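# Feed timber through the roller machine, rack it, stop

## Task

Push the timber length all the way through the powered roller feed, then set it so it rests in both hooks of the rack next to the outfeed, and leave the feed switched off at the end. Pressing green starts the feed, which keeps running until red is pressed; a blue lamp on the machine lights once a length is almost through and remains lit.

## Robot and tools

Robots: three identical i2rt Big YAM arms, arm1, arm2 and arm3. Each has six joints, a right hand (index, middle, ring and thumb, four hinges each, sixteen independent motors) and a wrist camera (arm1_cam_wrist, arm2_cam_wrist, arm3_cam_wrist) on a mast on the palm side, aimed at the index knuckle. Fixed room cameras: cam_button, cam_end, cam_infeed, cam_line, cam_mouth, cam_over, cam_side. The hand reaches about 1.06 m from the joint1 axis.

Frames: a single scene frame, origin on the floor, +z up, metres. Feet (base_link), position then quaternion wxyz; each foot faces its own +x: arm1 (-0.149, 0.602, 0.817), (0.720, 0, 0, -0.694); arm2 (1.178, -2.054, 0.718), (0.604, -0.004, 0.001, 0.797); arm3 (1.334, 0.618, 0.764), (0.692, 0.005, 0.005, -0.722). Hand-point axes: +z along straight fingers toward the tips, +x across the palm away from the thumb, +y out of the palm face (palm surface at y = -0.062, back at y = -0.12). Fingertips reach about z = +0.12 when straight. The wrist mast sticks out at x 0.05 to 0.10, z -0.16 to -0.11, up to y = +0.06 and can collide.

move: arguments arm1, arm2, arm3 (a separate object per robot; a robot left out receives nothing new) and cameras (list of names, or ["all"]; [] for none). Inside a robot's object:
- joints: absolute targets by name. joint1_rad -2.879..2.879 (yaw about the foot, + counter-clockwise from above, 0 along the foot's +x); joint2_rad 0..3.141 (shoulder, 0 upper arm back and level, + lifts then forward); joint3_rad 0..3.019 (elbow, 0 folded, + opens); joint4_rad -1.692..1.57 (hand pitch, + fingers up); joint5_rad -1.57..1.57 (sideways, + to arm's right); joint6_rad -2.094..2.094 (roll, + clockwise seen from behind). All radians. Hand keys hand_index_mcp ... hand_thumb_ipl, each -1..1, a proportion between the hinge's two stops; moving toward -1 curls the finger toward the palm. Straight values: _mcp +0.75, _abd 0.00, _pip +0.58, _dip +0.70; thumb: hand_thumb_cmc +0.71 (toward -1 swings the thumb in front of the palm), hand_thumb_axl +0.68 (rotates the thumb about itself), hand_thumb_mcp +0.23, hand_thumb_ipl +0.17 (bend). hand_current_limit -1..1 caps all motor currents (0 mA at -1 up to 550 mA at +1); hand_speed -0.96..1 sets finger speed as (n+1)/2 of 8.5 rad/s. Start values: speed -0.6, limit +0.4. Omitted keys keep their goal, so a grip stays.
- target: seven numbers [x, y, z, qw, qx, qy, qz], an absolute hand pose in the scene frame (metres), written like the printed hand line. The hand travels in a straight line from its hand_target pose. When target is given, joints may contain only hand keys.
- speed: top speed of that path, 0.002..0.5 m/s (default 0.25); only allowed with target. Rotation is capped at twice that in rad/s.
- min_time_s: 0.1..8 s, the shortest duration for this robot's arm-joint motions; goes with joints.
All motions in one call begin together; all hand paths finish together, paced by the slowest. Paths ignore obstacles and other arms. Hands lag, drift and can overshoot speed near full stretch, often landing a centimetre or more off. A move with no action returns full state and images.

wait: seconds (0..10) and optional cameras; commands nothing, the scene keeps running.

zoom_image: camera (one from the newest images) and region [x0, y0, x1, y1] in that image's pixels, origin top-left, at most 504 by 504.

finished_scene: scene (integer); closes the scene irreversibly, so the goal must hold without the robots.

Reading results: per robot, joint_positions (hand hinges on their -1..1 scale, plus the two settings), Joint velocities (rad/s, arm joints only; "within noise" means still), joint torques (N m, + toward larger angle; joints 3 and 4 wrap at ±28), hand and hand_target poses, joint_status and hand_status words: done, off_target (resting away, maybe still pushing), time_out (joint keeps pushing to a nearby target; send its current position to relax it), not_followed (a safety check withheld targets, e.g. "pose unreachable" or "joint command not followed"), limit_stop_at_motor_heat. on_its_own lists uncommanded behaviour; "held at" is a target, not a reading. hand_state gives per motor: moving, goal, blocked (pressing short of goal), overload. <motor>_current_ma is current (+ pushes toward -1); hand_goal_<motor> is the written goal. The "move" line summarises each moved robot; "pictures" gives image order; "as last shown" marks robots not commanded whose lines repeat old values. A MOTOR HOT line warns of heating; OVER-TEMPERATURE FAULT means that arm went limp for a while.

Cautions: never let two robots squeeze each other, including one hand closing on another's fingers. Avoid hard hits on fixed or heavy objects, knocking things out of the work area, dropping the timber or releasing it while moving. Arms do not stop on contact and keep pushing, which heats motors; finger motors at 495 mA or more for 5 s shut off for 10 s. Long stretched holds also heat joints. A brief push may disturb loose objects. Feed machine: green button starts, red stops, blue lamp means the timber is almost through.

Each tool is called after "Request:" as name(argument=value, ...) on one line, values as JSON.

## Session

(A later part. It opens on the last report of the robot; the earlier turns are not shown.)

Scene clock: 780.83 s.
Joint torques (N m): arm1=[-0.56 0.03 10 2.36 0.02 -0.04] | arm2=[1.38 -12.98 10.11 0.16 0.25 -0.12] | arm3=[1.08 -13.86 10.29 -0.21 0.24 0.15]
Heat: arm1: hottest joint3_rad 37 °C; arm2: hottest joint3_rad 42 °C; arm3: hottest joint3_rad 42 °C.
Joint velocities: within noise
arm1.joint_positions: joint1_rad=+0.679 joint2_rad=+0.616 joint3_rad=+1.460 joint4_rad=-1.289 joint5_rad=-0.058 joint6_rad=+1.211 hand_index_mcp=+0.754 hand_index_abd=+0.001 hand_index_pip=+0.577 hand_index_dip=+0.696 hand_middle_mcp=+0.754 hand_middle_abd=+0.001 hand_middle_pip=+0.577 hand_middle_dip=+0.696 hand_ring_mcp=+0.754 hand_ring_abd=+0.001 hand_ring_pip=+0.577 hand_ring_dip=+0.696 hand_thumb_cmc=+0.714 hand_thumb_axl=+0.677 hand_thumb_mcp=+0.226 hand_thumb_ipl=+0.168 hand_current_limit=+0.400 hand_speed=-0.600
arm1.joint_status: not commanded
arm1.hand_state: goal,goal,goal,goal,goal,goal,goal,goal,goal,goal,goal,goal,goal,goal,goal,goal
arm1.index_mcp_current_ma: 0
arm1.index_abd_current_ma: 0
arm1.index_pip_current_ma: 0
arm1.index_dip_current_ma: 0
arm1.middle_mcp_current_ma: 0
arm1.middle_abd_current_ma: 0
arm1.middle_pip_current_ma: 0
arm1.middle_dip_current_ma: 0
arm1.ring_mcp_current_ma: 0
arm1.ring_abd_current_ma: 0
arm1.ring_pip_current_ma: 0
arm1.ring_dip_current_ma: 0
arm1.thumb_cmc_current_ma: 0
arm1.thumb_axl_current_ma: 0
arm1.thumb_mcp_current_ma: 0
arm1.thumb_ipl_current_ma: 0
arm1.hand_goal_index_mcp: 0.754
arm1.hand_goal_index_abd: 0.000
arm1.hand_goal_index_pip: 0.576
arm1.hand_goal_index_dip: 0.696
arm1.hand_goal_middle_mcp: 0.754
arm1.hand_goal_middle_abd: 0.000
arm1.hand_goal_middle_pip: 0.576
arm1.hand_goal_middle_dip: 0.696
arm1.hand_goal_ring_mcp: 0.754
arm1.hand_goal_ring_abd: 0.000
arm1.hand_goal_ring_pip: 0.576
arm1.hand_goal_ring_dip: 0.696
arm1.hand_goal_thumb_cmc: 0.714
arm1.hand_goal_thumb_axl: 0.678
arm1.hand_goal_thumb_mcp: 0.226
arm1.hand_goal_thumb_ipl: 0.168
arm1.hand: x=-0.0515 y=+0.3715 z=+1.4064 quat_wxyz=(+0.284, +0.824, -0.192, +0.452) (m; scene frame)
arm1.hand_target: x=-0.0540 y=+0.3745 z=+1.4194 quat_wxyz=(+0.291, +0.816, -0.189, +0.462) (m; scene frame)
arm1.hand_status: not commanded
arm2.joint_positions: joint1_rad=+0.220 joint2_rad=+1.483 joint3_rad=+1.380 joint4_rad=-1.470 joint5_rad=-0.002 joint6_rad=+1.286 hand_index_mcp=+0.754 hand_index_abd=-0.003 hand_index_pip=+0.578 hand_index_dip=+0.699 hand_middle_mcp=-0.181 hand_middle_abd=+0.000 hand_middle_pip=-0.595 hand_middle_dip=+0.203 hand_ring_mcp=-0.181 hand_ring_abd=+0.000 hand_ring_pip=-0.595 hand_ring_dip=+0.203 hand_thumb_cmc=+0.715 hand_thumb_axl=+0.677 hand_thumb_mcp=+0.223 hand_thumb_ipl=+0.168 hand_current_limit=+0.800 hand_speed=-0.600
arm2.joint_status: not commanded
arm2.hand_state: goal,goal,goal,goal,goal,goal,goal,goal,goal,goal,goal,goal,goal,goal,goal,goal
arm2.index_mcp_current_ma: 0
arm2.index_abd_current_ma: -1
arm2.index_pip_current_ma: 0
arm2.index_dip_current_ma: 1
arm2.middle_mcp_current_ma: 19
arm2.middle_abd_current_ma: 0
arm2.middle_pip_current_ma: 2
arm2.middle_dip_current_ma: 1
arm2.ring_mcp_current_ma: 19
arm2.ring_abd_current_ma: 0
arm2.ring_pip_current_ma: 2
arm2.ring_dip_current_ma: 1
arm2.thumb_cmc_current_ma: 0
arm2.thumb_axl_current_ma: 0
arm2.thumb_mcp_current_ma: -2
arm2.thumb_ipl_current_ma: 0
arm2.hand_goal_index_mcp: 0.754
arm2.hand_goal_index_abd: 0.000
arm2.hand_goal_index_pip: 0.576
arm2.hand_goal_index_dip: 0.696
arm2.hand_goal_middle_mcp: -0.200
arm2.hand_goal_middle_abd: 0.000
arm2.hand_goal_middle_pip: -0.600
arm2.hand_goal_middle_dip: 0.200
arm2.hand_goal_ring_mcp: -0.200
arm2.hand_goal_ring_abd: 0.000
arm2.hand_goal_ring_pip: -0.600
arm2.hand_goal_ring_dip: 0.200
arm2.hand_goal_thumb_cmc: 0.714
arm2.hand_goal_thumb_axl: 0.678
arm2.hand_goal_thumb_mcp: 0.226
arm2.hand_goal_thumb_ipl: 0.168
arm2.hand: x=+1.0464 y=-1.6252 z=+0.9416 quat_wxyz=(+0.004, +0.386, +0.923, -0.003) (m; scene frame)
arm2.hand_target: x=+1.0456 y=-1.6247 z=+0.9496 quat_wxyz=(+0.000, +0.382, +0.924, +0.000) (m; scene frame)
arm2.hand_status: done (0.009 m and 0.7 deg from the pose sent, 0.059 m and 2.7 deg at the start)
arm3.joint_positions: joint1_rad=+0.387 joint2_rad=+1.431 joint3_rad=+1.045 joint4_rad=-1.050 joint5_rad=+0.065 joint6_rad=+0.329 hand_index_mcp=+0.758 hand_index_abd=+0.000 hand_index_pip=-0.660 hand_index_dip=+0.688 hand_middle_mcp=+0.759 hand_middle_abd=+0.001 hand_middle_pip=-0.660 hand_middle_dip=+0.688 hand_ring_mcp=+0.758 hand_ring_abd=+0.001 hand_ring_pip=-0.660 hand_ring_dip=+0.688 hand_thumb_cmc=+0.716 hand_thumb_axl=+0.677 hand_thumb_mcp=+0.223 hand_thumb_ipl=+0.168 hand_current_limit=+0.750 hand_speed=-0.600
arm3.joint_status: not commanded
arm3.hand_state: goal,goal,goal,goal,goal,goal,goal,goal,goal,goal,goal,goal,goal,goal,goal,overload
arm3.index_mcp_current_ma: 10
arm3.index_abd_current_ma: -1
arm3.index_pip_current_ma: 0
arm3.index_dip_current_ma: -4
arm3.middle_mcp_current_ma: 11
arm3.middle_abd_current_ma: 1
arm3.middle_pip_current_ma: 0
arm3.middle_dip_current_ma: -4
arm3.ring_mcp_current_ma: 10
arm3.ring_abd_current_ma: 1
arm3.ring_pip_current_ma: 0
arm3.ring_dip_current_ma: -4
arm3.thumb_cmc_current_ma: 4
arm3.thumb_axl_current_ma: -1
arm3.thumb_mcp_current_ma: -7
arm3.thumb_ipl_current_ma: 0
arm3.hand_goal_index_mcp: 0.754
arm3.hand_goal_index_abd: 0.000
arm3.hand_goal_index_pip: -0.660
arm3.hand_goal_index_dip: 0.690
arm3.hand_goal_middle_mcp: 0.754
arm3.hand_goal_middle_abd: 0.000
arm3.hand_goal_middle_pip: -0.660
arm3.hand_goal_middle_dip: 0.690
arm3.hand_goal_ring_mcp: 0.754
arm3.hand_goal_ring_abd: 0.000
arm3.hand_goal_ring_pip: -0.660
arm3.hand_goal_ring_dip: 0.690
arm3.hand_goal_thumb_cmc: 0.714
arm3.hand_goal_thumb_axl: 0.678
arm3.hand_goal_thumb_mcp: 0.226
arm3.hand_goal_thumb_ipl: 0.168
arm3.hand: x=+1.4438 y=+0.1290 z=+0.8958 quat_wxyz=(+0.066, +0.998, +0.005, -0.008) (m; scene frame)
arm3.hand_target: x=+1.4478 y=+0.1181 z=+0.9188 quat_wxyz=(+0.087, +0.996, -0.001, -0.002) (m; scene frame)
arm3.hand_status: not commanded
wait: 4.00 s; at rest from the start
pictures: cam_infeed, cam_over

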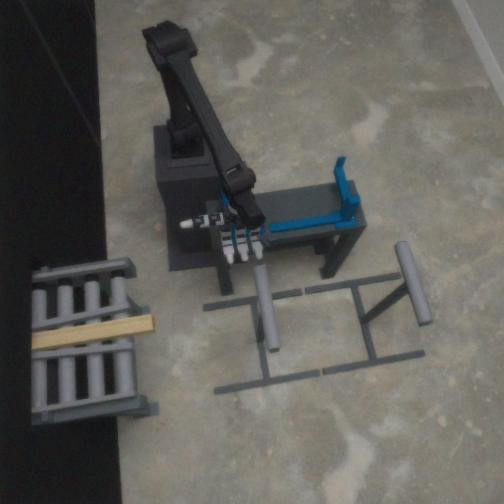

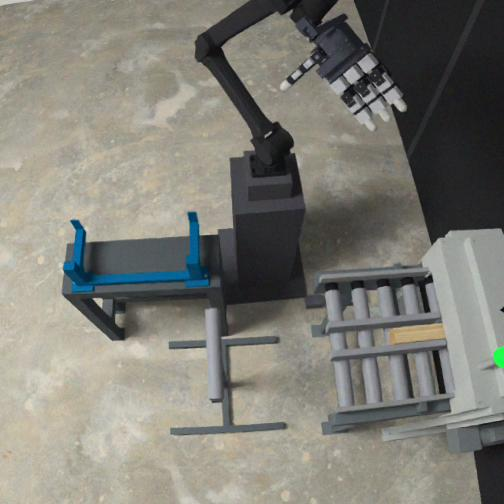

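Request:
wait(seconds=1, cameras=["cam_over"])

Scene clock: 790.67 s.
Joint torques (N m): arm1=[-0.44 0.03 9.96 2.35 0.03 -0.02] | arm2=[0.85 -13.1 10.06 0.14 0.24 -0.11] | arm3=[1.03 -13.74 10.28 -0.17 0.25 0.14]
Heat: arm1: hottest joint3_rad 37 °C; arm2: hottest joint3_rad 43 °C; arm3: hottest joint3_rad 43 °C.
Joint velocities: within noise
arm1.joint_positions: joint1_rad=+0.679 joint2_rad=+0.616 joint3_rad=+1.460 joint4_rad=-1.289 joint5_rad=-0.058 joint6_rad=+1.211 hand_index_mcp=+0.754 hand_index_abd=+0.001 hand_index_pip=+0.577 hand_index_dip=+0.696 hand_middle_mcp=+0.754 hand_middle_abd=+0.001 hand_middle_pip=+0.577 hand_middle_dip=+0.696 hand_ring_mcp=+0.754 hand_ring_abd=+0.001 hand_ring_pip=+0.577 hand_ring_dip=+0.696 hand_thumb_cmc=+0.714 hand_thumb_axl=+0.677 hand_thumb_mcp=+0.226 hand_thumb_ipl=+0.168 hand_current_limit=+0.400 hand_speed=-0.600
arm1.joint_status: not commanded
arm1.hand_state: goal,goal,goal,goal,goal,goal,goal,goal,goal,goal,goal,goal,goal,goal,goal,goal
arm1.index_mcp_current_ma: 0
arm1.index_abd_current_ma: 0
arm1.index_pip_current_ma: 0
arm1.index_dip_current_ma: 0
arm1.middle_mcp_current_ma: 0
arm1.middle_abd_current_ma: 0
arm1.middle_pip_current_ma: 0
arm1.middle_dip_current_ma: 0
arm1.ring_mcp_current_ma: 0
arm1.ring_abd_current_ma: 0
arm1.ring_pip_current_ma: 0
arm1.ring_dip_current_ma: 0
arm1.thumb_cmc_current_ma: 0
arm1.thumb_axl_current_ma: 0
arm1.thumb_mcp_current_ma: 0
arm1.thumb_ipl_current_ma: 0
arm1.hand_goal_index_mcp: 0.754
arm1.hand_goal_index_abd: 0.000
arm1.hand_goal_index_pip: 0.576
arm1.hand_goal_index_dip: 0.696
arm1.hand_goal_middle_mcp: 0.754
arm1.hand_goal_middle_abd: 0.000
arm1.hand_goal_middle_pip: 0.576
arm1.hand_goal_middle_dip: 0.696
arm1.hand_goal_ring_mcp: 0.754
arm1.hand_goal_ring_abd: 0.000
arm1.hand_goal_ring_pip: 0.576
arm1.hand_goal_ring_dip: 0.696
arm1.hand_goal_thumb_cmc: 0.714
arm1.hand_goal_thumb_axl: 0.678
arm1.hand_goal_thumb_mcp: 0.226
arm1.hand_goal_thumb_ipl: 0.168
arm1.hand: x=-0.0515 y=+0.3715 z=+1.4064 quat_wxyz=(+0.284, +0.824, -0.192, +0.452) (m; scene frame)
arm1.hand_target: x=-0.0540 y=+0.3745 z=+1.4194 quat_wxyz=(+0.291, +0.816, -0.189, +0.462) (m; scene frame)
arm1.hand_status: not commanded
arm2.joint_positions: joint1_rad=+0.220 joint2_rad=+1.483 joint3_rad=+1.380 joint4_rad=-1.470 joint5_rad=-0.002 joint6_rad=+1.286 hand_index_mcp=+0.754 hand_index_abd=-0.003 hand_index_pip=+0.578 hand_index_dip=+0.699 hand_middle_mcp=-0.181 hand_middle_abd=+0.000 hand_middle_pip=-0.595 hand_middle_dip=+0.203 hand_ring_mcp=-0.181 hand_ring_abd=+0.000 hand_ring_pip=-0.595 hand_ring_dip=+0.203 hand_thumb_cmc=+0.715 hand_thumb_axl=+0.677 hand_thumb_mcp=+0.223 hand_thumb_ipl=+0.168 hand_current_limit=+0.800 hand_speed=-0.600
arm2.joint_status: not commanded
arm2.hand_state: goal,goal,goal,goal,goal,goal,goal,goal,goal,goal,goal,goal,goal,goal,goal,goal
arm2.index_mcp_current_ma: 0
arm2.index_abd_current_ma: -1
arm2.index_pip_current_ma: 0
arm2.index_dip_current_ma: 1
arm2.middle_mcp_current_ma: 19
arm2.middle_abd_current_ma: 0
arm2.middle_pip_current_ma: 2
arm2.middle_dip_current_ma: 1
arm2.ring_mcp_current_ma: 19
arm2.ring_abd_current_ma: 0
arm2.ring_pip_current_ma: 2
arm2.ring_dip_current_ma: 1
arm2.thumb_cmc_current_ma: 0
arm2.thumb_axl_current_ma: 0
arm2.thumb_mcp_current_ma: -2
arm2.thumb_ipl_current_ma: 0
arm2.hand_goal_index_mcp: 0.754
arm2.hand_goal_index_abd: 0.000
arm2.hand_goal_index_pip: 0.576
arm2.hand_goal_index_dip: 0.696
arm2.hand_goal_middle_mcp: -0.200
arm2.hand_goal_middle_abd: 0.000
arm2.hand_goal_middle_pip: -0.600
arm2.hand_goal_middle_dip: 0.200
arm2.hand_goal_ring_mcp: -0.200
arm2.hand_goal_ring_abd: 0.000
arm2.hand_goal_ring_pip: -0.600
arm2.hand_goal_ring_dip: 0.200
arm2.hand_goal_thumb_cmc: 0.714
arm2.hand_goal_thumb_axl: 0.678
arm2.hand_goal_thumb_mcp: 0.226
arm2.hand_goal_thumb_ipl: 0.168
arm2.hand: x=+1.0464 y=-1.6252 z=+0.9416 quat_wxyz=(+0.004, +0.386, +0.923, -0.003) (m; scene frame)
arm2.hand_target: x=+1.0456 y=-1.6247 z=+0.9496 quat_wxyz=(+0.000, +0.382, +0.924, +0.000) (m; scene frame)
arm2.hand_status: done (0.009 m and 0.7 deg from the pose sent, 0.059 m and 2.7 deg at the start)
arm3.joint_positions: joint1_rad=+0.387 joint2_rad=+1.431 joint3_rad=+1.045 joint4_rad=-1.050 joint5_rad=+0.065 joint6_rad=+0.329 hand_index_mcp=+0.758 hand_index_abd=+0.000 hand_index_pip=-0.660 hand_index_dip=+0.688 hand_middle_mcp=+0.759 hand_middle_abd=+0.001 hand_middle_pip=-0.660 hand_middle_dip=+0.688 hand_ring_mcp=+0.758 hand_ring_abd=+0.001 hand_ring_pip=-0.660 hand_ring_dip=+0.688 hand_thumb_cmc=+0.716 hand_thumb_axl=+0.677 hand_thumb_mcp=+0.223 hand_thumb_ipl=+0.168 hand_current_limit=+0.750 hand_speed=-0.600
arm3.joint_status: not commanded
arm3.hand_state: goal,goal,goal,goal,goal,goal,goal,goal,goal,goal,goal,goal,goal,goal,goal,overload
arm3.index_mcp_current_ma: 10
arm3.index_abd_current_ma: -1
arm3.index_pip_current_ma: 0
arm3.index_dip_current_ma: -4
arm3.middle_mcp_current_ma: 11
arm3.middle_abd_current_ma: 1
arm3.middle_pip_current_ma: 0
arm3.middle_dip_current_ma: -4
arm3.ring_mcp_current_ma: 10
arm3.ring_abd_current_ma: 1
arm3.ring_pip_current_ma: 0
arm3.ring_dip_current_ma: -4
arm3.thumb_cmc_current_ma: 4
arm3.thumb_axl_current_ma: -1
arm3.thumb_mcp_current_ma: -7
arm3.thumb_ipl_current_ma: 0
arm3.hand_goal_index_mcp: 0.754
arm3.hand_goal_index_abd: 0.000
arm3.hand_goal_index_pip: -0.660
arm3.hand_goal_index_dip: 0.690
arm3.hand_goal_middle_mcp: 0.754
arm3.hand_goal_middle_abd: 0.000
arm3.hand_goal_middle_pip: -0.660
arm3.hand_goal_middle_dip: 0.690
arm3.hand_goal_ring_mcp: 0.754
arm3.hand_goal_ring_abd: 0.000
arm3.hand_goal_ring_pip: -0.660
arm3.hand_goal_ring_dip: 0.690
arm3.hand_goal_thumb_cmc: 0.714
arm3.hand_goal_thumb_axl: 0.678
arm3.hand_goal_thumb_mcp: 0.226
arm3.hand_goal_thumb_ipl: 0.168
arm3.hand: x=+1.4438 y=+0.1290 z=+0.8958 quat_wxyz=(+0.066, +0.998, +0.005, -0.008) (m; scene frame)
arm3.hand_target: x=+1.4478 y=+0.1181 z=+0.9188 quat_wxyz=(+0.087, +0.996, -0.001, -0.002) (m; scene frame)
arm3.hand_status: not commanded
wait: 1.00 s; at rest from the start
pictures: cam_over

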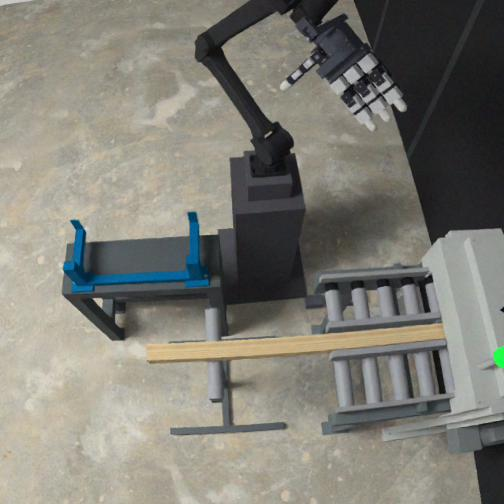

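Request:
move(arm2={"target": [1.044, -1.6265, 0.893, 0, 0.3827, 0.9239, 0], "speed": 0.12}, cameras=["cam_button", "cam_over"])

Scene clock: 799.50 s.
Joint torques (N m): arm1=[-0.38 0.09 10.02 2.36 0.03 -0.05] | arm2=[1.55 -9.05 6.15 2.04 0.2 -0.05] | arm3=[1.26 -13.92 10.32 -0.23 0.25 0.15]
Heat: arm1: hottest joint3_rad 37 °C; arm2: hottest joint3_rad 42 °C; arm3: hottest joint3_rad 43 °C.
move: arm2 off_target
Joint velocities: within noise
arm1, arm3: as last shown
arm2.joint_positions: joint1_rad=+0.222 joint2_rad=+1.454 joint3_rad=+1.300 joint4_rad=-1.369 joint5_rad=+0.001 joint6_rad=+1.294 hand_index_mcp=+0.757 hand_index_abd=+0.019 hand_index_pip=+0.578 hand_index_dip=+0.699 hand_middle_mcp=-0.181 hand_middle_abd=+0.000 hand_middle_pip=-0.595 hand_middle_dip=+0.203 hand_ring_mcp=-0.181 hand_ring_abd=+0.000 hand_ring_pip=-0.595 hand_ring_dip=+0.203 hand_thumb_cmc=+0.715 hand_thumb_axl=+0.677 hand_thumb_mcp=+0.222 hand_thumb_ipl=+0.168 hand_current_limit=+0.800 hand_speed=-0.600
arm2.joint_status: not commanded
arm2.hand_state: goal,goal,goal,goal,goal,goal,goal,goal,goal,goal,goal,goal,goal,goal,goal,goal
arm2.index_mcp_current_ma: 1
arm2.index_abd_current_ma: 14
arm2.index_pip_current_ma: 0
arm2.index_dip_current_ma: 1
arm2.middle_mcp_current_ma: 19
arm2.middle_abd_current_ma: 0
arm2.middle_pip_current_ma: 2
arm2.middle_dip_current_ma: 1
arm2.ring_mcp_current_ma: 18
arm2.ring_abd_current_ma: 0
arm2.ring_pip_current_ma: 2
arm2.ring_dip_current_ma: 1
arm2.thumb_cmc_current_ma: 0
arm2.thumb_axl_current_ma: 0
arm2.thumb_mcp_current_ma: -2
arm2.thumb_ipl_current_ma: 0
arm2.hand_goal_index_mcp: 0.754
arm2.hand_goal_index_abd: 0.000
arm2.hand_goal_index_pip: 0.576
arm2.hand_goal_index_dip: 0.696
arm2.hand_goal_middle_mcp: -0.200
arm2.hand_goal_middle_abd: 0.000
arm2.hand_goal_middle_pip: -0.600
arm2.hand_goal_middle_dip: 0.200
arm2.hand_goal_ring_mcp: -0.200
arm2.hand_goal_ring_abd: 0.000
arm2.hand_goal_ring_pip: -0.600
arm2.hand_goal_ring_dip: 0.200
arm2.hand_goal_thumb_cmc: 0.714
arm2.hand_goal_thumb_axl: 0.678
arm2.hand_goal_thumb_mcp: 0.226
arm2.hand_goal_thumb_ipl: 0.168
arm2.hand: x=+1.0472 y=-1.6268 z=+0.9239 quat_wxyz=(-0.015, +0.389, +0.921, +0.014) (m; scene frame)
arm2.hand_target: x=+1.0448 y=-1.6291 z=+0.8941 quat_wxyz=(+0.001, +0.385, +0.923, +0.000) (m; scene frame)
arm2.hand_status: off_target (0.031 m and 2.4 deg from the pose sent, 0.049 m and 0.7 deg at the start)
pictures: cam_button, cam_over

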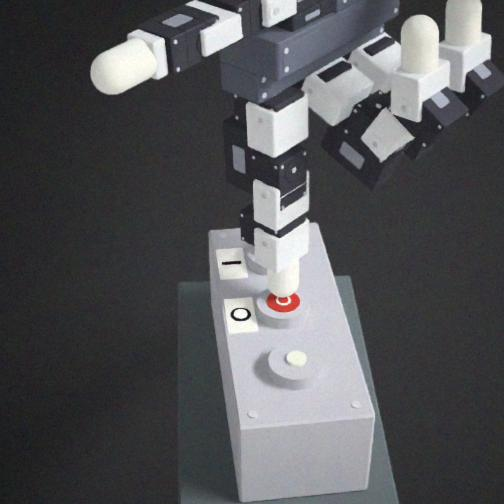

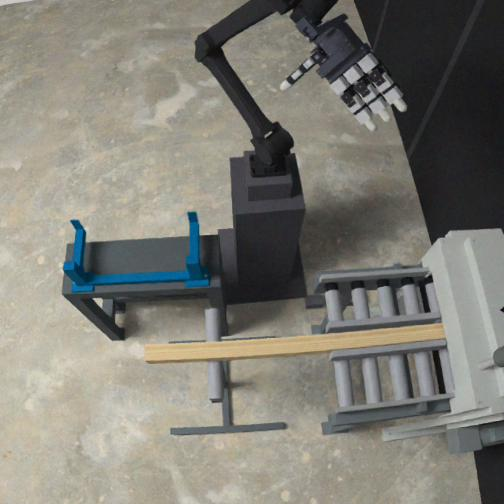

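Request:
move(arm2={"target": [1.044, -1.6265, 0.95, 0, 0.3827, 0.9239, 0], "speed": 0.1}, cameras=["cam_end", "cam_side", "cam_line", "cam_mouth", "cam_infeed"])

Request:
zoom_image(camera="cam_side", region=[240, 100, 504, 364])

Scene clock: 811.93 s.
Joint torques (N m): arm1=[-0.38 0.03 10.02 2.37 0.02 -0.04] | arm2=[1.49 -10.58 13.15 0.08 0.17 -0.1] | arm3=[0.79 -13.98 10.3 -0.23 0.24 0.16]
Heat: arm1: hottest joint3_rad 37 °C; arm2: hottest joint3_rad 41 °C; arm3: hottest joint3_rad 43 °C.
move: arm2 off_target
Joint velocities: within noise
arm1, arm3: as last shown
arm2.joint_positions: joint1_rad=+0.225 joint2_rad=+1.452 joint3_rad=+1.337 joint4_rad=-1.469 joint5_rad=+0.001 joint6_rad=+1.286 hand_index_mcp=+0.749 hand_index_abd=-0.003 hand_index_pip=+0.573 hand_index_dip=+0.695 hand_middle_mcp=-0.181 hand_middle_abd=+0.000 hand_middle_pip=-0.595 hand_middle_dip=+0.203 hand_ring_mcp=-0.181 hand_ring_abd=+0.000 hand_ring_pip=-0.595 hand_ring_dip=+0.203 hand_thumb_cmc=+0.715 hand_thumb_axl=+0.677 hand_thumb_mcp=+0.222 hand_thumb_ipl=+0.168 hand_current_limit=+0.800 hand_speed=-0.600
arm2.joint_status: not commanded
arm2.hand_state: goal,goal,goal,goal,goal,goal,goal,goal,goal,goal,goal,goal,goal,goal,goal,goal
arm2.index_mcp_current_ma: -2
arm2.index_abd_current_ma: -1
arm2.index_pip_current_ma: -1
arm2.index_dip_current_ma: 0
arm2.middle_mcp_current_ma: 19
arm2.middle_abd_current_ma: 0
arm2.middle_pip_current_ma: 2
arm2.middle_dip_current_ma: 1
arm2.ring_mcp_current_ma: 18
arm2.ring_abd_current_ma: 0
arm2.ring_pip_current_ma: 2
arm2.ring_dip_current_ma: 1
arm2.thumb_cmc_current_ma: 0
arm2.thumb_axl_current_ma: 0
arm2.thumb_mcp_current_ma: -2
arm2.thumb_ipl_current_ma: 0
arm2.hand_goal_index_mcp: 0.754
arm2.hand_goal_index_abd: 0.000
arm2.hand_goal_index_pip: 0.576
arm2.hand_goal_index_dip: 0.696
arm2.hand_goal_middle_mcp: -0.200
arm2.hand_goal_middle_abd: 0.000
arm2.hand_goal_middle_pip: -0.600
arm2.hand_goal_middle_dip: 0.200
arm2.hand_goal_ring_mcp: -0.200
arm2.hand_goal_ring_abd: 0.000
arm2.hand_goal_ring_pip: -0.600
arm2.hand_goal_ring_dip: 0.200
arm2.hand_goal_thumb_cmc: 0.714
arm2.hand_goal_thumb_axl: 0.678
arm2.hand_goal_thumb_mcp: 0.226
arm2.hand_goal_thumb_ipl: 0.168
arm2.hand: x=+1.0521 y=-1.6387 z=+0.9382 quat_wxyz=(+0.009, +0.384, +0.923, -0.005) (m; scene frame)
arm2.hand_target: x=+1.0426 y=-1.6269 z=+0.9500 quat_wxyz=(+0.000, +0.378, +0.926, +0.001) (m; scene frame)
arm2.hand_status: off_target (0.019 m and 1.2 deg from the pose sent, 0.026 m and 2.4 deg at the start)
pictures: cam_end, cam_infeed, cam_line, cam_mouth, cam_side

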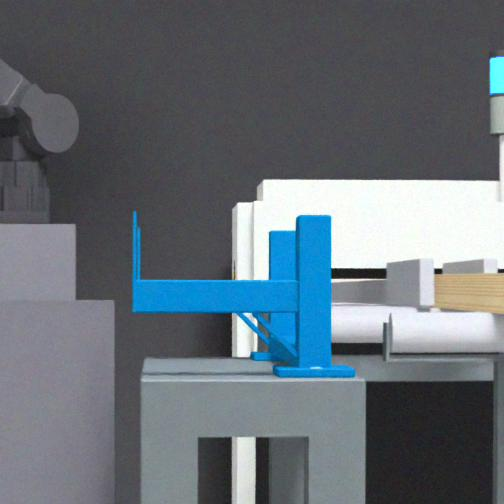

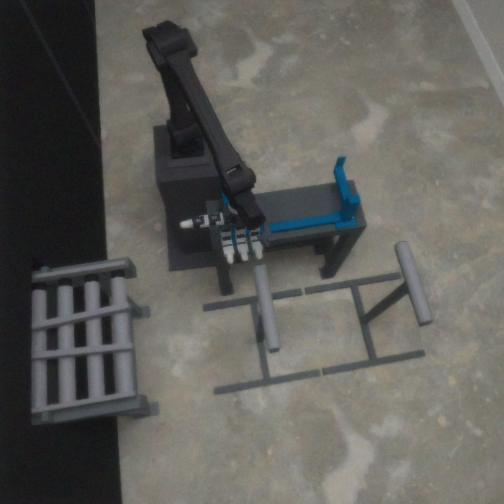

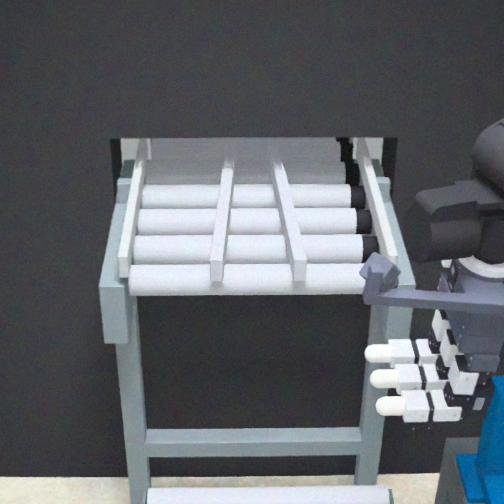

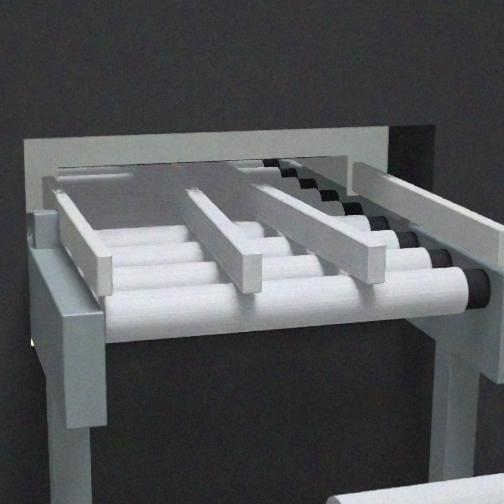

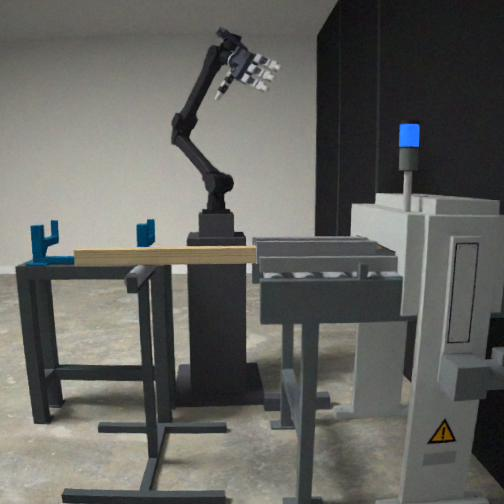

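Scaled by 1.909.

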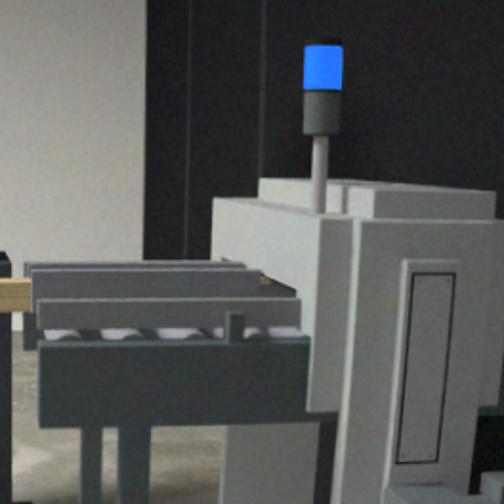

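Request:
move(arm1={"target": [-0.1525, 0.13, 1.0, 0.0872, 0.9962, 0, 0], "speed": 0.25, "joints": {"hand_current_limit": 0.75, "hand_index_pip": -0.66, "hand_middle_pip": -0.66, "hand_ring_pip": -0.66, "hand_index_dip": 0.69, "hand_middle_dip": 0.69, "hand_ring_dip": 0.69}}, cameras=["cam_over", "arm1_cam_wrist", "cam_side"])

Scene clock: 855.30 s.
Joint torques (N m): arm1=[-1.08 -10.46 9.01 1.16 0.21 -0.08] | arm2=[1.26 -10.4 13.11 0.21 0.19 -0.11] | arm3=[1.08 -13.98 10.28 -0.17 0.24 0.15]
Heat: arm1: hottest joint3_rad 36 °C; arm2: hottest joint3_rad 41 °C; arm3: hottest joint3_rad 43 °C.
move: arm1 off_target
Joint velocities: within noise
arm1.joint_positions: joint1_rad=+0.029 joint2_rad=+1.284 joint3_rad=+1.007 joint4_rad=-1.149 joint5_rad=+0.002 joint6_rad=+0.065 hand_index_mcp=+0.756 hand_index_abd=+0.001 hand_index_pip=-0.653 hand_index_dip=+0.693 hand_middle_mcp=+0.756 hand_middle_abd=+0.001 hand_middle_pip=-0.653 hand_middle_dip=+0.693 hand_ring_mcp=+0.756 hand_ring_abd=+0.001 hand_ring_pip=-0.653 hand_ring_dip=+0.693 hand_thumb_cmc=+0.717 hand_thumb_axl=+0.677 hand_thumb_mcp=+0.224 hand_thumb_ipl=+0.168 hand_current_limit=+0.750 hand_speed=-0.600
arm1.joint_status: all done
arm1.hand_state: goal,goal,goal,goal,goal,goal,goal,goal,goal,goal,goal,goal,goal,goal,goal,goal
arm1.index_mcp_current_ma: 0
arm1.index_abd_current_ma: 0
arm1.index_pip_current_ma: 2
arm1.index_dip_current_ma: 0
arm1.middle_mcp_current_ma: 0
arm1.middle_abd_current_ma: 0
arm1.middle_pip_current_ma: 2
arm1.middle_dip_current_ma: 0
arm1.ring_mcp_current_ma: 0
arm1.ring_abd_current_ma: 0
arm1.ring_pip_current_ma: 2
arm1.ring_dip_current_ma: 0
arm1.thumb_cmc_current_ma: 0
arm1.thumb_axl_current_ma: 0
arm1.thumb_mcp_current_ma: 0
arm1.thumb_ipl_current_ma: 0
arm1.hand_goal_index_mcp: 0.754
arm1.hand_goal_index_abd: 0.000
arm1.hand_goal_index_pip: -0.660
arm1.hand_goal_index_dip: 0.690
arm1.hand_goal_middle_mcp: 0.754
arm1.hand_goal_middle_abd: 0.000
arm1.hand_goal_middle_pip: -0.660
arm1.hand_goal_middle_dip: 0.690
arm1.hand_goal_ring_mcp: 0.754
arm1.hand_goal_ring_abd: 0.000
arm1.hand_goal_ring_pip: -0.660
arm1.hand_goal_ring_dip: 0.690
arm1.hand_goal_thumb_cmc: 0.714
arm1.hand_goal_thumb_axl: 0.678
arm1.hand_goal_thumb_mcp: 0.226
arm1.hand_goal_thumb_ipl: 0.168
arm1.hand: x=-0.1466 y=+0.1353 z=+0.9925 quat_wxyz=(+0.072, +0.997, +0.001, +0.004) (m; scene frame)
arm1.hand_target: x=-0.1507 y=+0.1321 z=+0.9984 quat_wxyz=(+0.084, +0.996, +0.000, +0.003) (m; scene frame)
arm1.hand_status: off_target (0.011 m and 1.8 deg from the pose sent, 0.483 m and 64.6 deg at the start)
arm2, arm3: as last shown
arm2.hand_target: x=+1.0426 y=-1.6269 z=+0.9500 quat_wxyz=(-0.001, +0.378, +0.926, +0.001) (m; scene frame)
pictures: arm1_cam_wrist, cam_over, cam_side
camera_calibration:
arm1_cam_wrist: T_world_to_cam=[[-0.795254, -0.599154, 0.0926573, -0.0954435], [-0.410292, 0.644375, 0.645323, -0.836016], [-0.446354, 0.475179, -0.75827, 0.746627], [0, 0, 0, 1]] pos_world=[-0.0856525, 0.126741, 1.11449]

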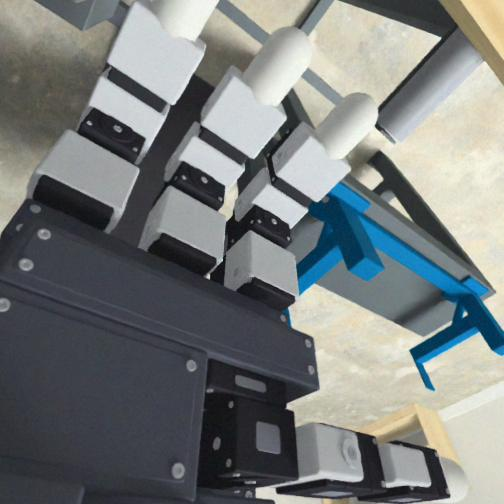

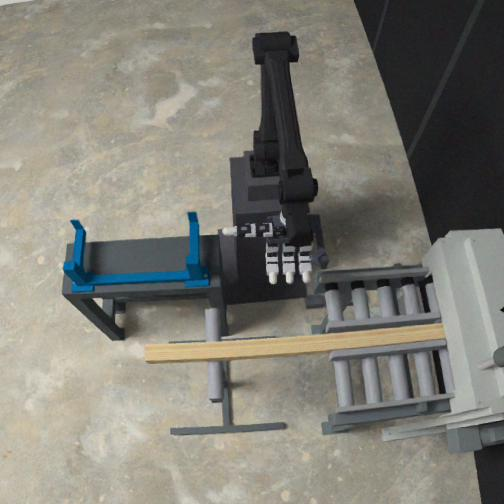

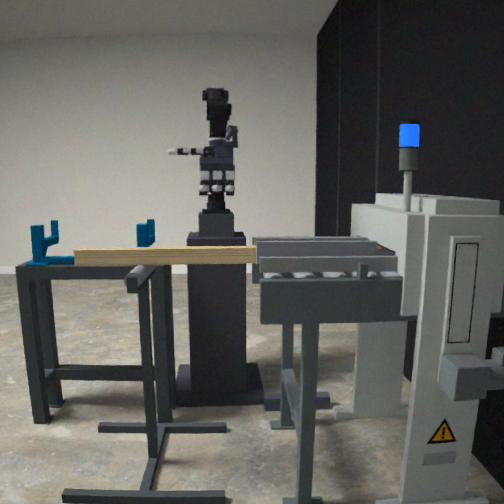

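Request:
zoom_image(camera="cam_side", region=[60, 140, 270, 300])

Request:
zoom_image(camera="cam_over", region=[130, 210, 350, 410])

Scaled by 2.400.

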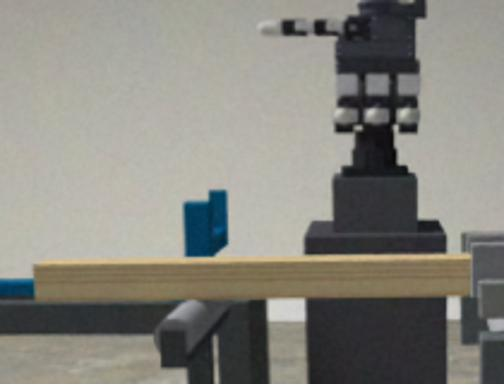

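Scaled by 2.291.

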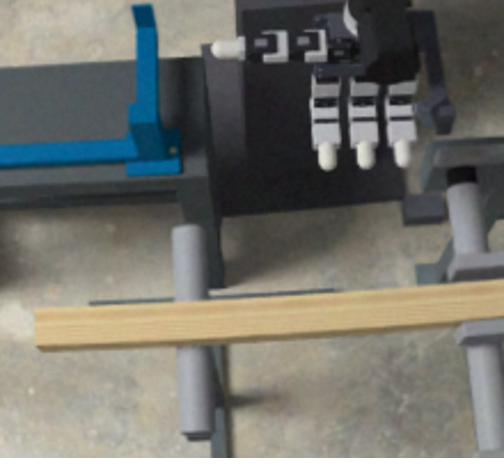

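Request:
move(arm1={"target": [-0.1175, 0.07, 0.85, 0.0872, 0.9962, 0, 0], "speed": 0.15}, cameras=["cam_over", "arm1_cam_wrist", "cam_side"])

Request:
zoom_image(camera="cam_side", region=[60, 140, 270, 300])

Request:
zoom_image(camera="cam_over", region=[130, 210, 350, 410])

Scene clock: 905.37 s.
Joint torques (N m): arm1=[0.15 -12.92 7.27 1.17 0.24 0.11] | arm2=[1.44 -10.4 13.11 0.17 0.17 -0.12] | arm3=[1.08 -13.92 10.29 -0.18 0.24 0.15]
Heat: arm1: hottest joint3_rad 34 °C; arm2: hottest joint3_rad 42 °C; arm3: hottest joint3_rad 43 °C.
move: arm1 done
Joint velocities: within noise
arm1.joint_positions: joint1_rad=+0.087 joint2_rad=+1.633 joint3_rad=+0.943 joint4_rad=-0.728 joint5_rad=+0.020 joint6_rad=+0.119 hand_index_mcp=+0.756 hand_index_abd=+0.001 hand_index_pip=-0.653 hand_index_dip=+0.693 hand_middle_mcp=+0.756 hand_middle_abd=+0.001 hand_middle_pip=-0.653 hand_middle_dip=+0.693 hand_ring_mcp=+0.756 hand_ring_abd=+0.001 hand_ring_pip=-0.653 hand_ring_dip=+0.693 hand_thumb_cmc=+0.717 hand_thumb_axl=+0.677 hand_thumb_mcp=+0.224 hand_thumb_ipl=+0.168 hand_current_limit=+0.750 hand_speed=-0.600
arm1.joint_status: not commanded
arm1.hand_state: goal,goal,goal,goal,goal,goal,goal,goal,goal,goal,goal,goal,goal,goal,goal,goal
arm1.index_mcp_current_ma: 0
arm1.index_abd_current_ma: 0
arm1.index_pip_current_ma: 2
arm1.index_dip_current_ma: 0
arm1.middle_mcp_current_ma: 0
arm1.middle_abd_current_ma: 0
arm1.middle_pip_current_ma: 2
arm1.middle_dip_current_ma: 0
arm1.ring_mcp_current_ma: 0
arm1.ring_abd_current_ma: 0
arm1.ring_pip_current_ma: 2
arm1.ring_dip_current_ma: 0
arm1.thumb_cmc_current_ma: 0
arm1.thumb_axl_current_ma: 0
arm1.thumb_mcp_current_ma: 0
arm1.thumb_ipl_current_ma: 0
arm1.hand_goal_index_mcp: 0.754
arm1.hand_goal_index_abd: 0.000
arm1.hand_goal_index_pip: -0.660
arm1.hand_goal_index_dip: 0.690
arm1.hand_goal_middle_mcp: 0.754
arm1.hand_goal_middle_abd: 0.000
arm1.hand_goal_middle_pip: -0.660
arm1.hand_goal_middle_dip: 0.690
arm1.hand_goal_ring_mcp: 0.754
arm1.hand_goal_ring_abd: 0.000
arm1.hand_goal_ring_pip: -0.660
arm1.hand_goal_ring_dip: 0.690
arm1.hand_goal_thumb_cmc: 0.714
arm1.hand_goal_thumb_axl: 0.678
arm1.hand_goal_thumb_mcp: 0.226
arm1.hand_goal_thumb_ipl: 0.168
arm1.hand: x=-0.1194 y=+0.0752 z=+0.8466 quat_wxyz=(+0.077, +0.997, +0.002, -0.001) (m; scene frame)
arm1.hand_target: x=-0.1153 y=+0.0716 z=+0.8499 quat_wxyz=(+0.087, +0.996, +0.002, +0.000) (m; scene frame)
arm1.hand_status: done (0.006 m and 1.2 deg from the pose sent, 0.159 m and 1.8 deg at the start)
arm2, arm3: as last shown
pictures: arm1_cam_wrist, cam_over, cam_side
camera_calibration:
arm1_cam_wrist: T_world_to_cam=[[-0.792848, -0.600054, 0.106427, -0.107607], [-0.405958, 0.650281, 0.642132, -0.689198], [-0.454522, 0.465908, -0.759171, 0.677306], [0, 0, 0, 1]] pos_world=[-0.0572515, 0.0680392, 0.968199]

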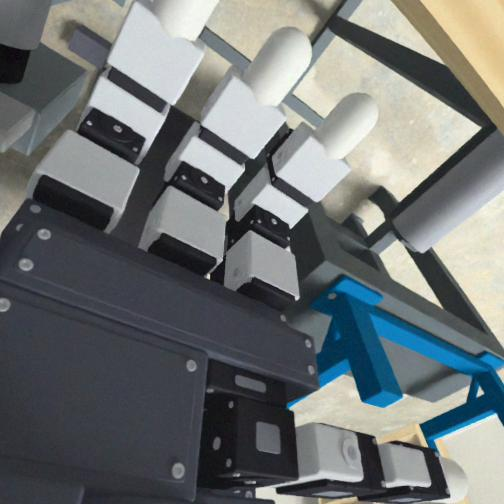

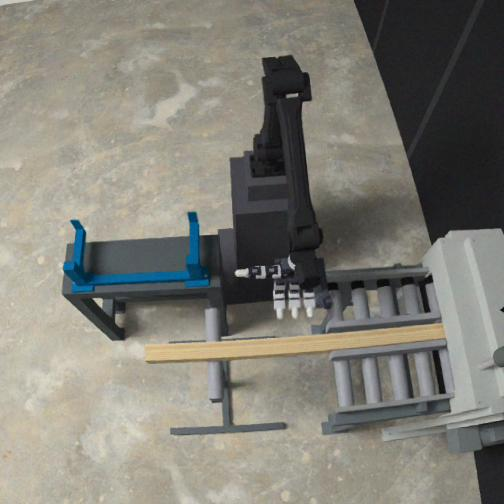

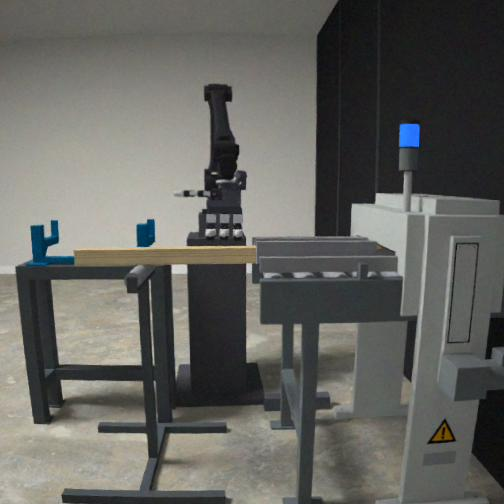

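Scaled by 2.400.

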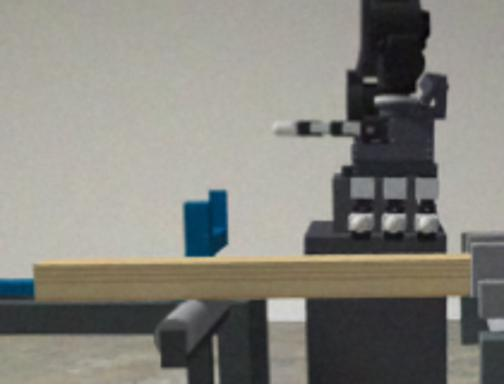

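Scaled by 2.291.

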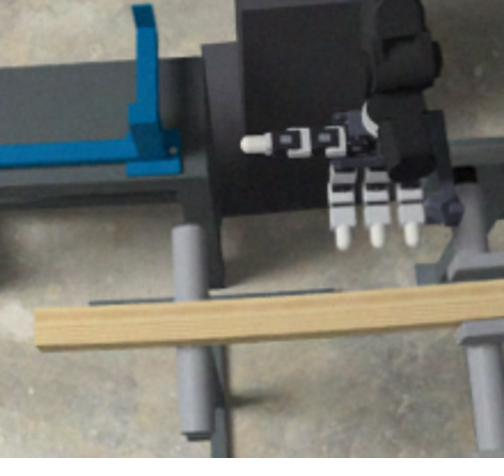

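Request:
move(arm1={"target": [-0.1175, 0.07, 0.735, 0.0872, 0.9962, 0, 0], "speed": 0.1}, cameras=["cam_over", "arm1_cam_wrist", "cam_side"])

Request:
zoom_image(camera="cam_side", region=[60, 140, 270, 300])

Scene clock: 918.73 s.
Joint torques (N m): arm1=[0.03 -13.8 5.15 1.22 0.24 0.11] | arm2=[1.26 -10.29 13.16 0.09 0.19 -0.1] | arm3=[1.08 -13.92 10.32 -0.17 0.23 0.14]
Heat: arm1: hottest joint1_rad 33 °C; arm2: hottest joint3_rad 42 °C; arm3: hottest joint3_rad 43 °C.
move: arm1 done
Joint velocities: within noise
arm1.joint_positions: joint1_rad=+0.087 joint2_rad=+1.880 joint3_rad=+0.880 joint4_rad=-0.409 joint5_rad=+0.020 joint6_rad=+0.120 hand_index_mcp=+0.756 hand_index_abd=+0.001 hand_index_pip=-0.653 hand_index_dip=+0.693 hand_middle_mcp=+0.756 hand_middle_abd=+0.001 hand_middle_pip=-0.653 hand_middle_dip=+0.693 hand_ring_mcp=+0.756 hand_ring_abd=+0.001 hand_ring_pip=-0.653 hand_ring_dip=+0.693 hand_thumb_cmc=+0.717 hand_thumb_axl=+0.677 hand_thumb_mcp=+0.224 hand_thumb_ipl=+0.168 hand_current_limit=+0.750 hand_speed=-0.600
arm1.joint_status: not commanded
arm1.hand_state: goal,goal,goal,goal,goal,goal,goal,goal,goal,goal,goal,goal,goal,goal,goal,goal
arm1.index_mcp_current_ma: 0
arm1.index_abd_current_ma: 0
arm1.index_pip_current_ma: 2
arm1.index_dip_current_ma: 0
arm1.middle_mcp_current_ma: 0
arm1.middle_abd_current_ma: 0
arm1.middle_pip_current_ma: 2
arm1.middle_dip_current_ma: 0
arm1.ring_mcp_current_ma: 0
arm1.ring_abd_current_ma: 0
arm1.ring_pip_current_ma: 2
arm1.ring_dip_current_ma: 0
arm1.thumb_cmc_current_ma: 0
arm1.thumb_axl_current_ma: 0
arm1.thumb_mcp_current_ma: 0
arm1.thumb_ipl_current_ma: 0
arm1.hand_goal_index_mcp: 0.754
arm1.hand_goal_index_abd: 0.000
arm1.hand_goal_index_pip: -0.660
arm1.hand_goal_index_dip: 0.690
arm1.hand_goal_middle_mcp: 0.754
arm1.hand_goal_middle_abd: 0.000
arm1.hand_goal_middle_pip: -0.660
arm1.hand_goal_middle_dip: 0.690
arm1.hand_goal_ring_mcp: 0.754
arm1.hand_goal_ring_abd: 0.000
arm1.hand_goal_ring_pip: -0.660
arm1.hand_goal_ring_dip: 0.690
arm1.hand_goal_thumb_cmc: 0.714
arm1.hand_goal_thumb_axl: 0.678
arm1.hand_goal_thumb_mcp: 0.226
arm1.hand_goal_thumb_ipl: 0.168
arm1.hand: x=-0.1192 y=+0.0727 z=+0.7358 quat_wxyz=(+0.082, +0.997, +0.002, +0.000) (m; scene frame)
arm1.hand_target: x=-0.1177 y=+0.0709 z=+0.7355 quat_wxyz=(+0.087, +0.996, -0.001, +0.000) (m; scene frame)
arm1.hand_status: done (0.003 m and 0.7 deg from the pose sent, 0.112 m and 1.2 deg at the start)
arm2, arm3: as last shown
pictures: arm1_cam_wrist, cam_over, cam_side
camera_calibration:
arm1_cam_wrist: T_world_to_cam=[[-0.793872, -0.597902, 0.110817, -0.100692], [-0.40584, 0.656676, 0.635666, -0.612016], [-0.452837, 0.459664, -0.763969, 0.598593], [0, 0, 0, 1]] pos_world=[-0.0572521, 0.0665402, 0.857503]

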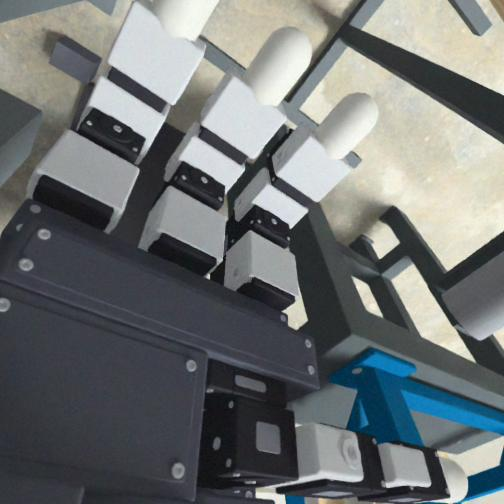

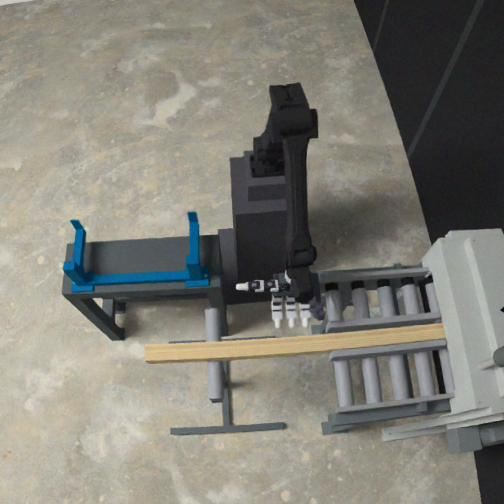

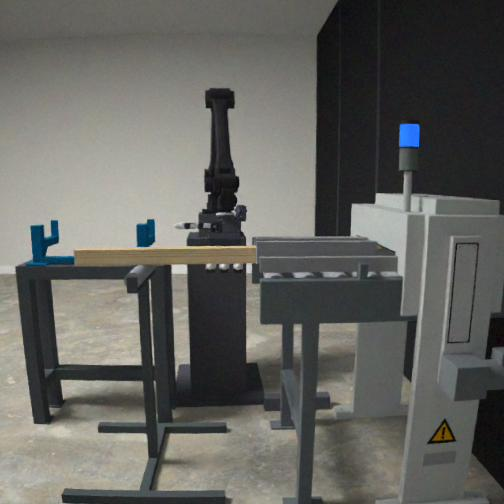

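Scaled by 2.400.

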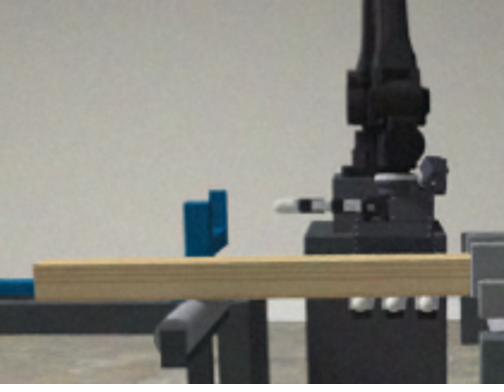

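Request:
move(arm1={"target": [-0.1175, -0.055, 0.733, 0.0872, 0.9962, 0, 0], "speed": 0.08}, cameras=["cam_over", "arm1_cam_wrist", "cam_side"])

Request:
zoom_image(camera="cam_side", region=[60, 140, 270, 300])

Request:
zoom_image(camera="cam_over", region=[200, 240, 400, 400])

Scene clock: 925.97 s.
Joint torques (N m): arm1=[-1.2 -16.91 9.21 0.06 0.04 -0.06] | arm2=[1.32 -10.46 13.14 0.08 0.19 -0.11] | arm3=[1.08 -13.86 10.29 -0.16 0.23 0.15]
Heat: arm1: hottest joint1_rad 33 °C; arm2: hottest joint3_rad 43 °C; arm3: hottest joint3_rad 43 °C.
move: arm1 off_target
Joint velocities: within noise
arm1.joint_positions: joint1_rad=+0.073 joint2_rad=+2.085 joint3_rad=+1.244 joint4_rad=-0.565 joint5_rad=+0.020 joint6_rad=+0.108 hand_index_mcp=+0.756 hand_index_abd=+0.001 hand_index_pip=-0.653 hand_index_dip=+0.693 hand_middle_mcp=+0.756 hand_middle_abd=+0.001 hand_middle_pip=-0.653 hand_middle_dip=+0.693 hand_ring_mcp=+0.756 hand_ring_abd=+0.001 hand_ring_pip=-0.653 hand_ring_dip=+0.693 hand_thumb_cmc=+0.717 hand_thumb_axl=+0.677 hand_thumb_mcp=+0.224 hand_thumb_ipl=+0.168 hand_current_limit=+0.750 hand_speed=-0.600
arm1.joint_status: not commanded
arm1.hand_state: goal,goal,goal,goal,goal,goal,goal,goal,goal,goal,goal,goal,goal,goal,goal,goal
arm1.index_mcp_current_ma: 0
arm1.index_abd_current_ma: 0
arm1.index_pip_current_ma: 2
arm1.index_dip_current_ma: 0
arm1.middle_mcp_current_ma: 0
arm1.middle_abd_current_ma: 0
arm1.middle_pip_current_ma: 2
arm1.middle_dip_current_ma: 0
arm1.ring_mcp_current_ma: 0
arm1.ring_abd_current_ma: 0
arm1.ring_pip_current_ma: 2
arm1.ring_dip_current_ma: 0
arm1.thumb_cmc_current_ma: 0
arm1.thumb_axl_current_ma: 0
arm1.thumb_mcp_current_ma: 0
arm1.thumb_ipl_current_ma: 0
arm1.hand_goal_index_mcp: 0.754
arm1.hand_goal_index_abd: 0.000
arm1.hand_goal_index_pip: -0.660
arm1.hand_goal_index_dip: 0.690
arm1.hand_goal_middle_mcp: 0.754
arm1.hand_goal_middle_abd: 0.000
arm1.hand_goal_middle_pip: -0.660
arm1.hand_goal_middle_dip: 0.690
arm1.hand_goal_ring_mcp: 0.754
arm1.hand_goal_ring_abd: 0.000
arm1.hand_goal_ring_pip: -0.660
arm1.hand_goal_ring_dip: 0.690
arm1.hand_goal_thumb_cmc: 0.714
arm1.hand_goal_thumb_axl: 0.678
arm1.hand_goal_thumb_mcp: 0.226
arm1.hand_goal_thumb_ipl: 0.168
arm1.hand: x=-0.1128 y=-0.0412 z=+0.7286 quat_wxyz=(+0.082, +0.997, +0.001, -0.001) (m; scene frame)
arm1.hand_target: x=-0.1171 y=-0.0547 z=+0.7322 quat_wxyz=(+0.087, +0.996, +0.000, +0.000) (m; scene frame)
arm1.hand_status: off_target (0.015 m and 0.6 deg from the pose sent, 0.128 m and 0.7 deg at the start)
arm2, arm3: as last shown
pictures: arm1_cam_wrist, cam_over, cam_side
camera_calibration:
arm1_cam_wrist: T_world_to_cam=[[-0.79471, -0.596343, 0.113185, -0.164667], [-0.403529, 0.658356, 0.635399, -0.529546], [-0.453432, 0.459284, -0.763844, 0.648161], [0, 0, 0, 1]] pos_world=[-0.0506529, -0.0472586, 0.850204]

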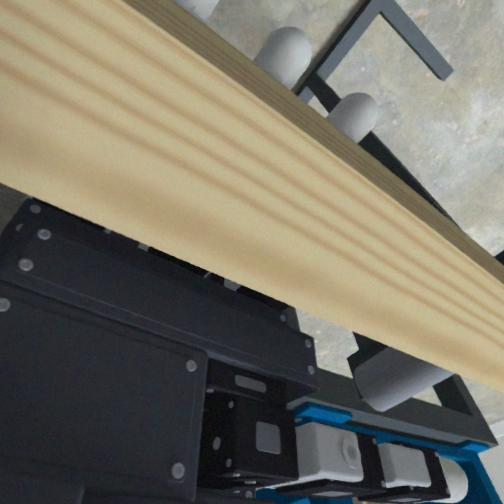

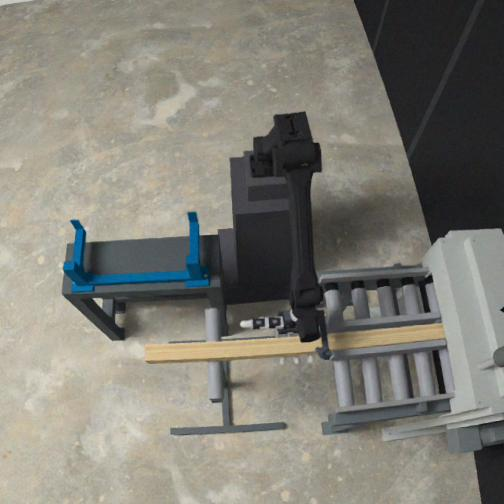

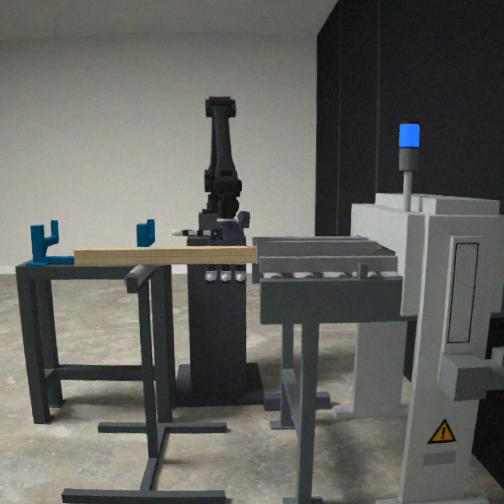

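Scaled by 2.400.

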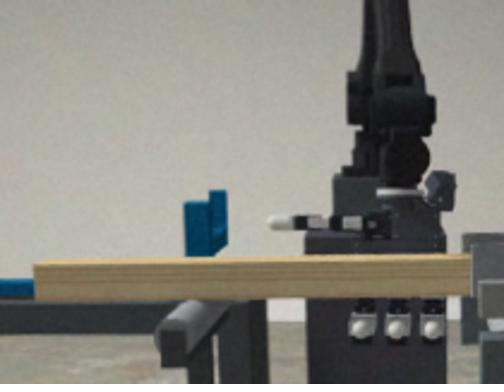

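Scaled by 2.520.

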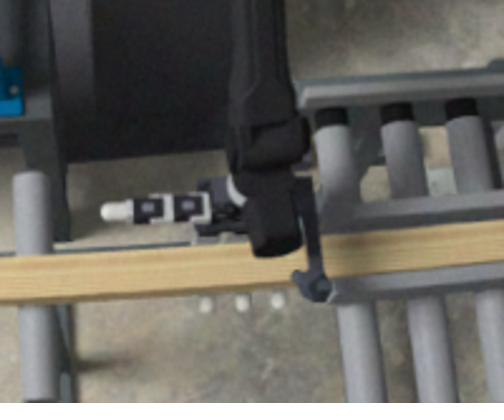

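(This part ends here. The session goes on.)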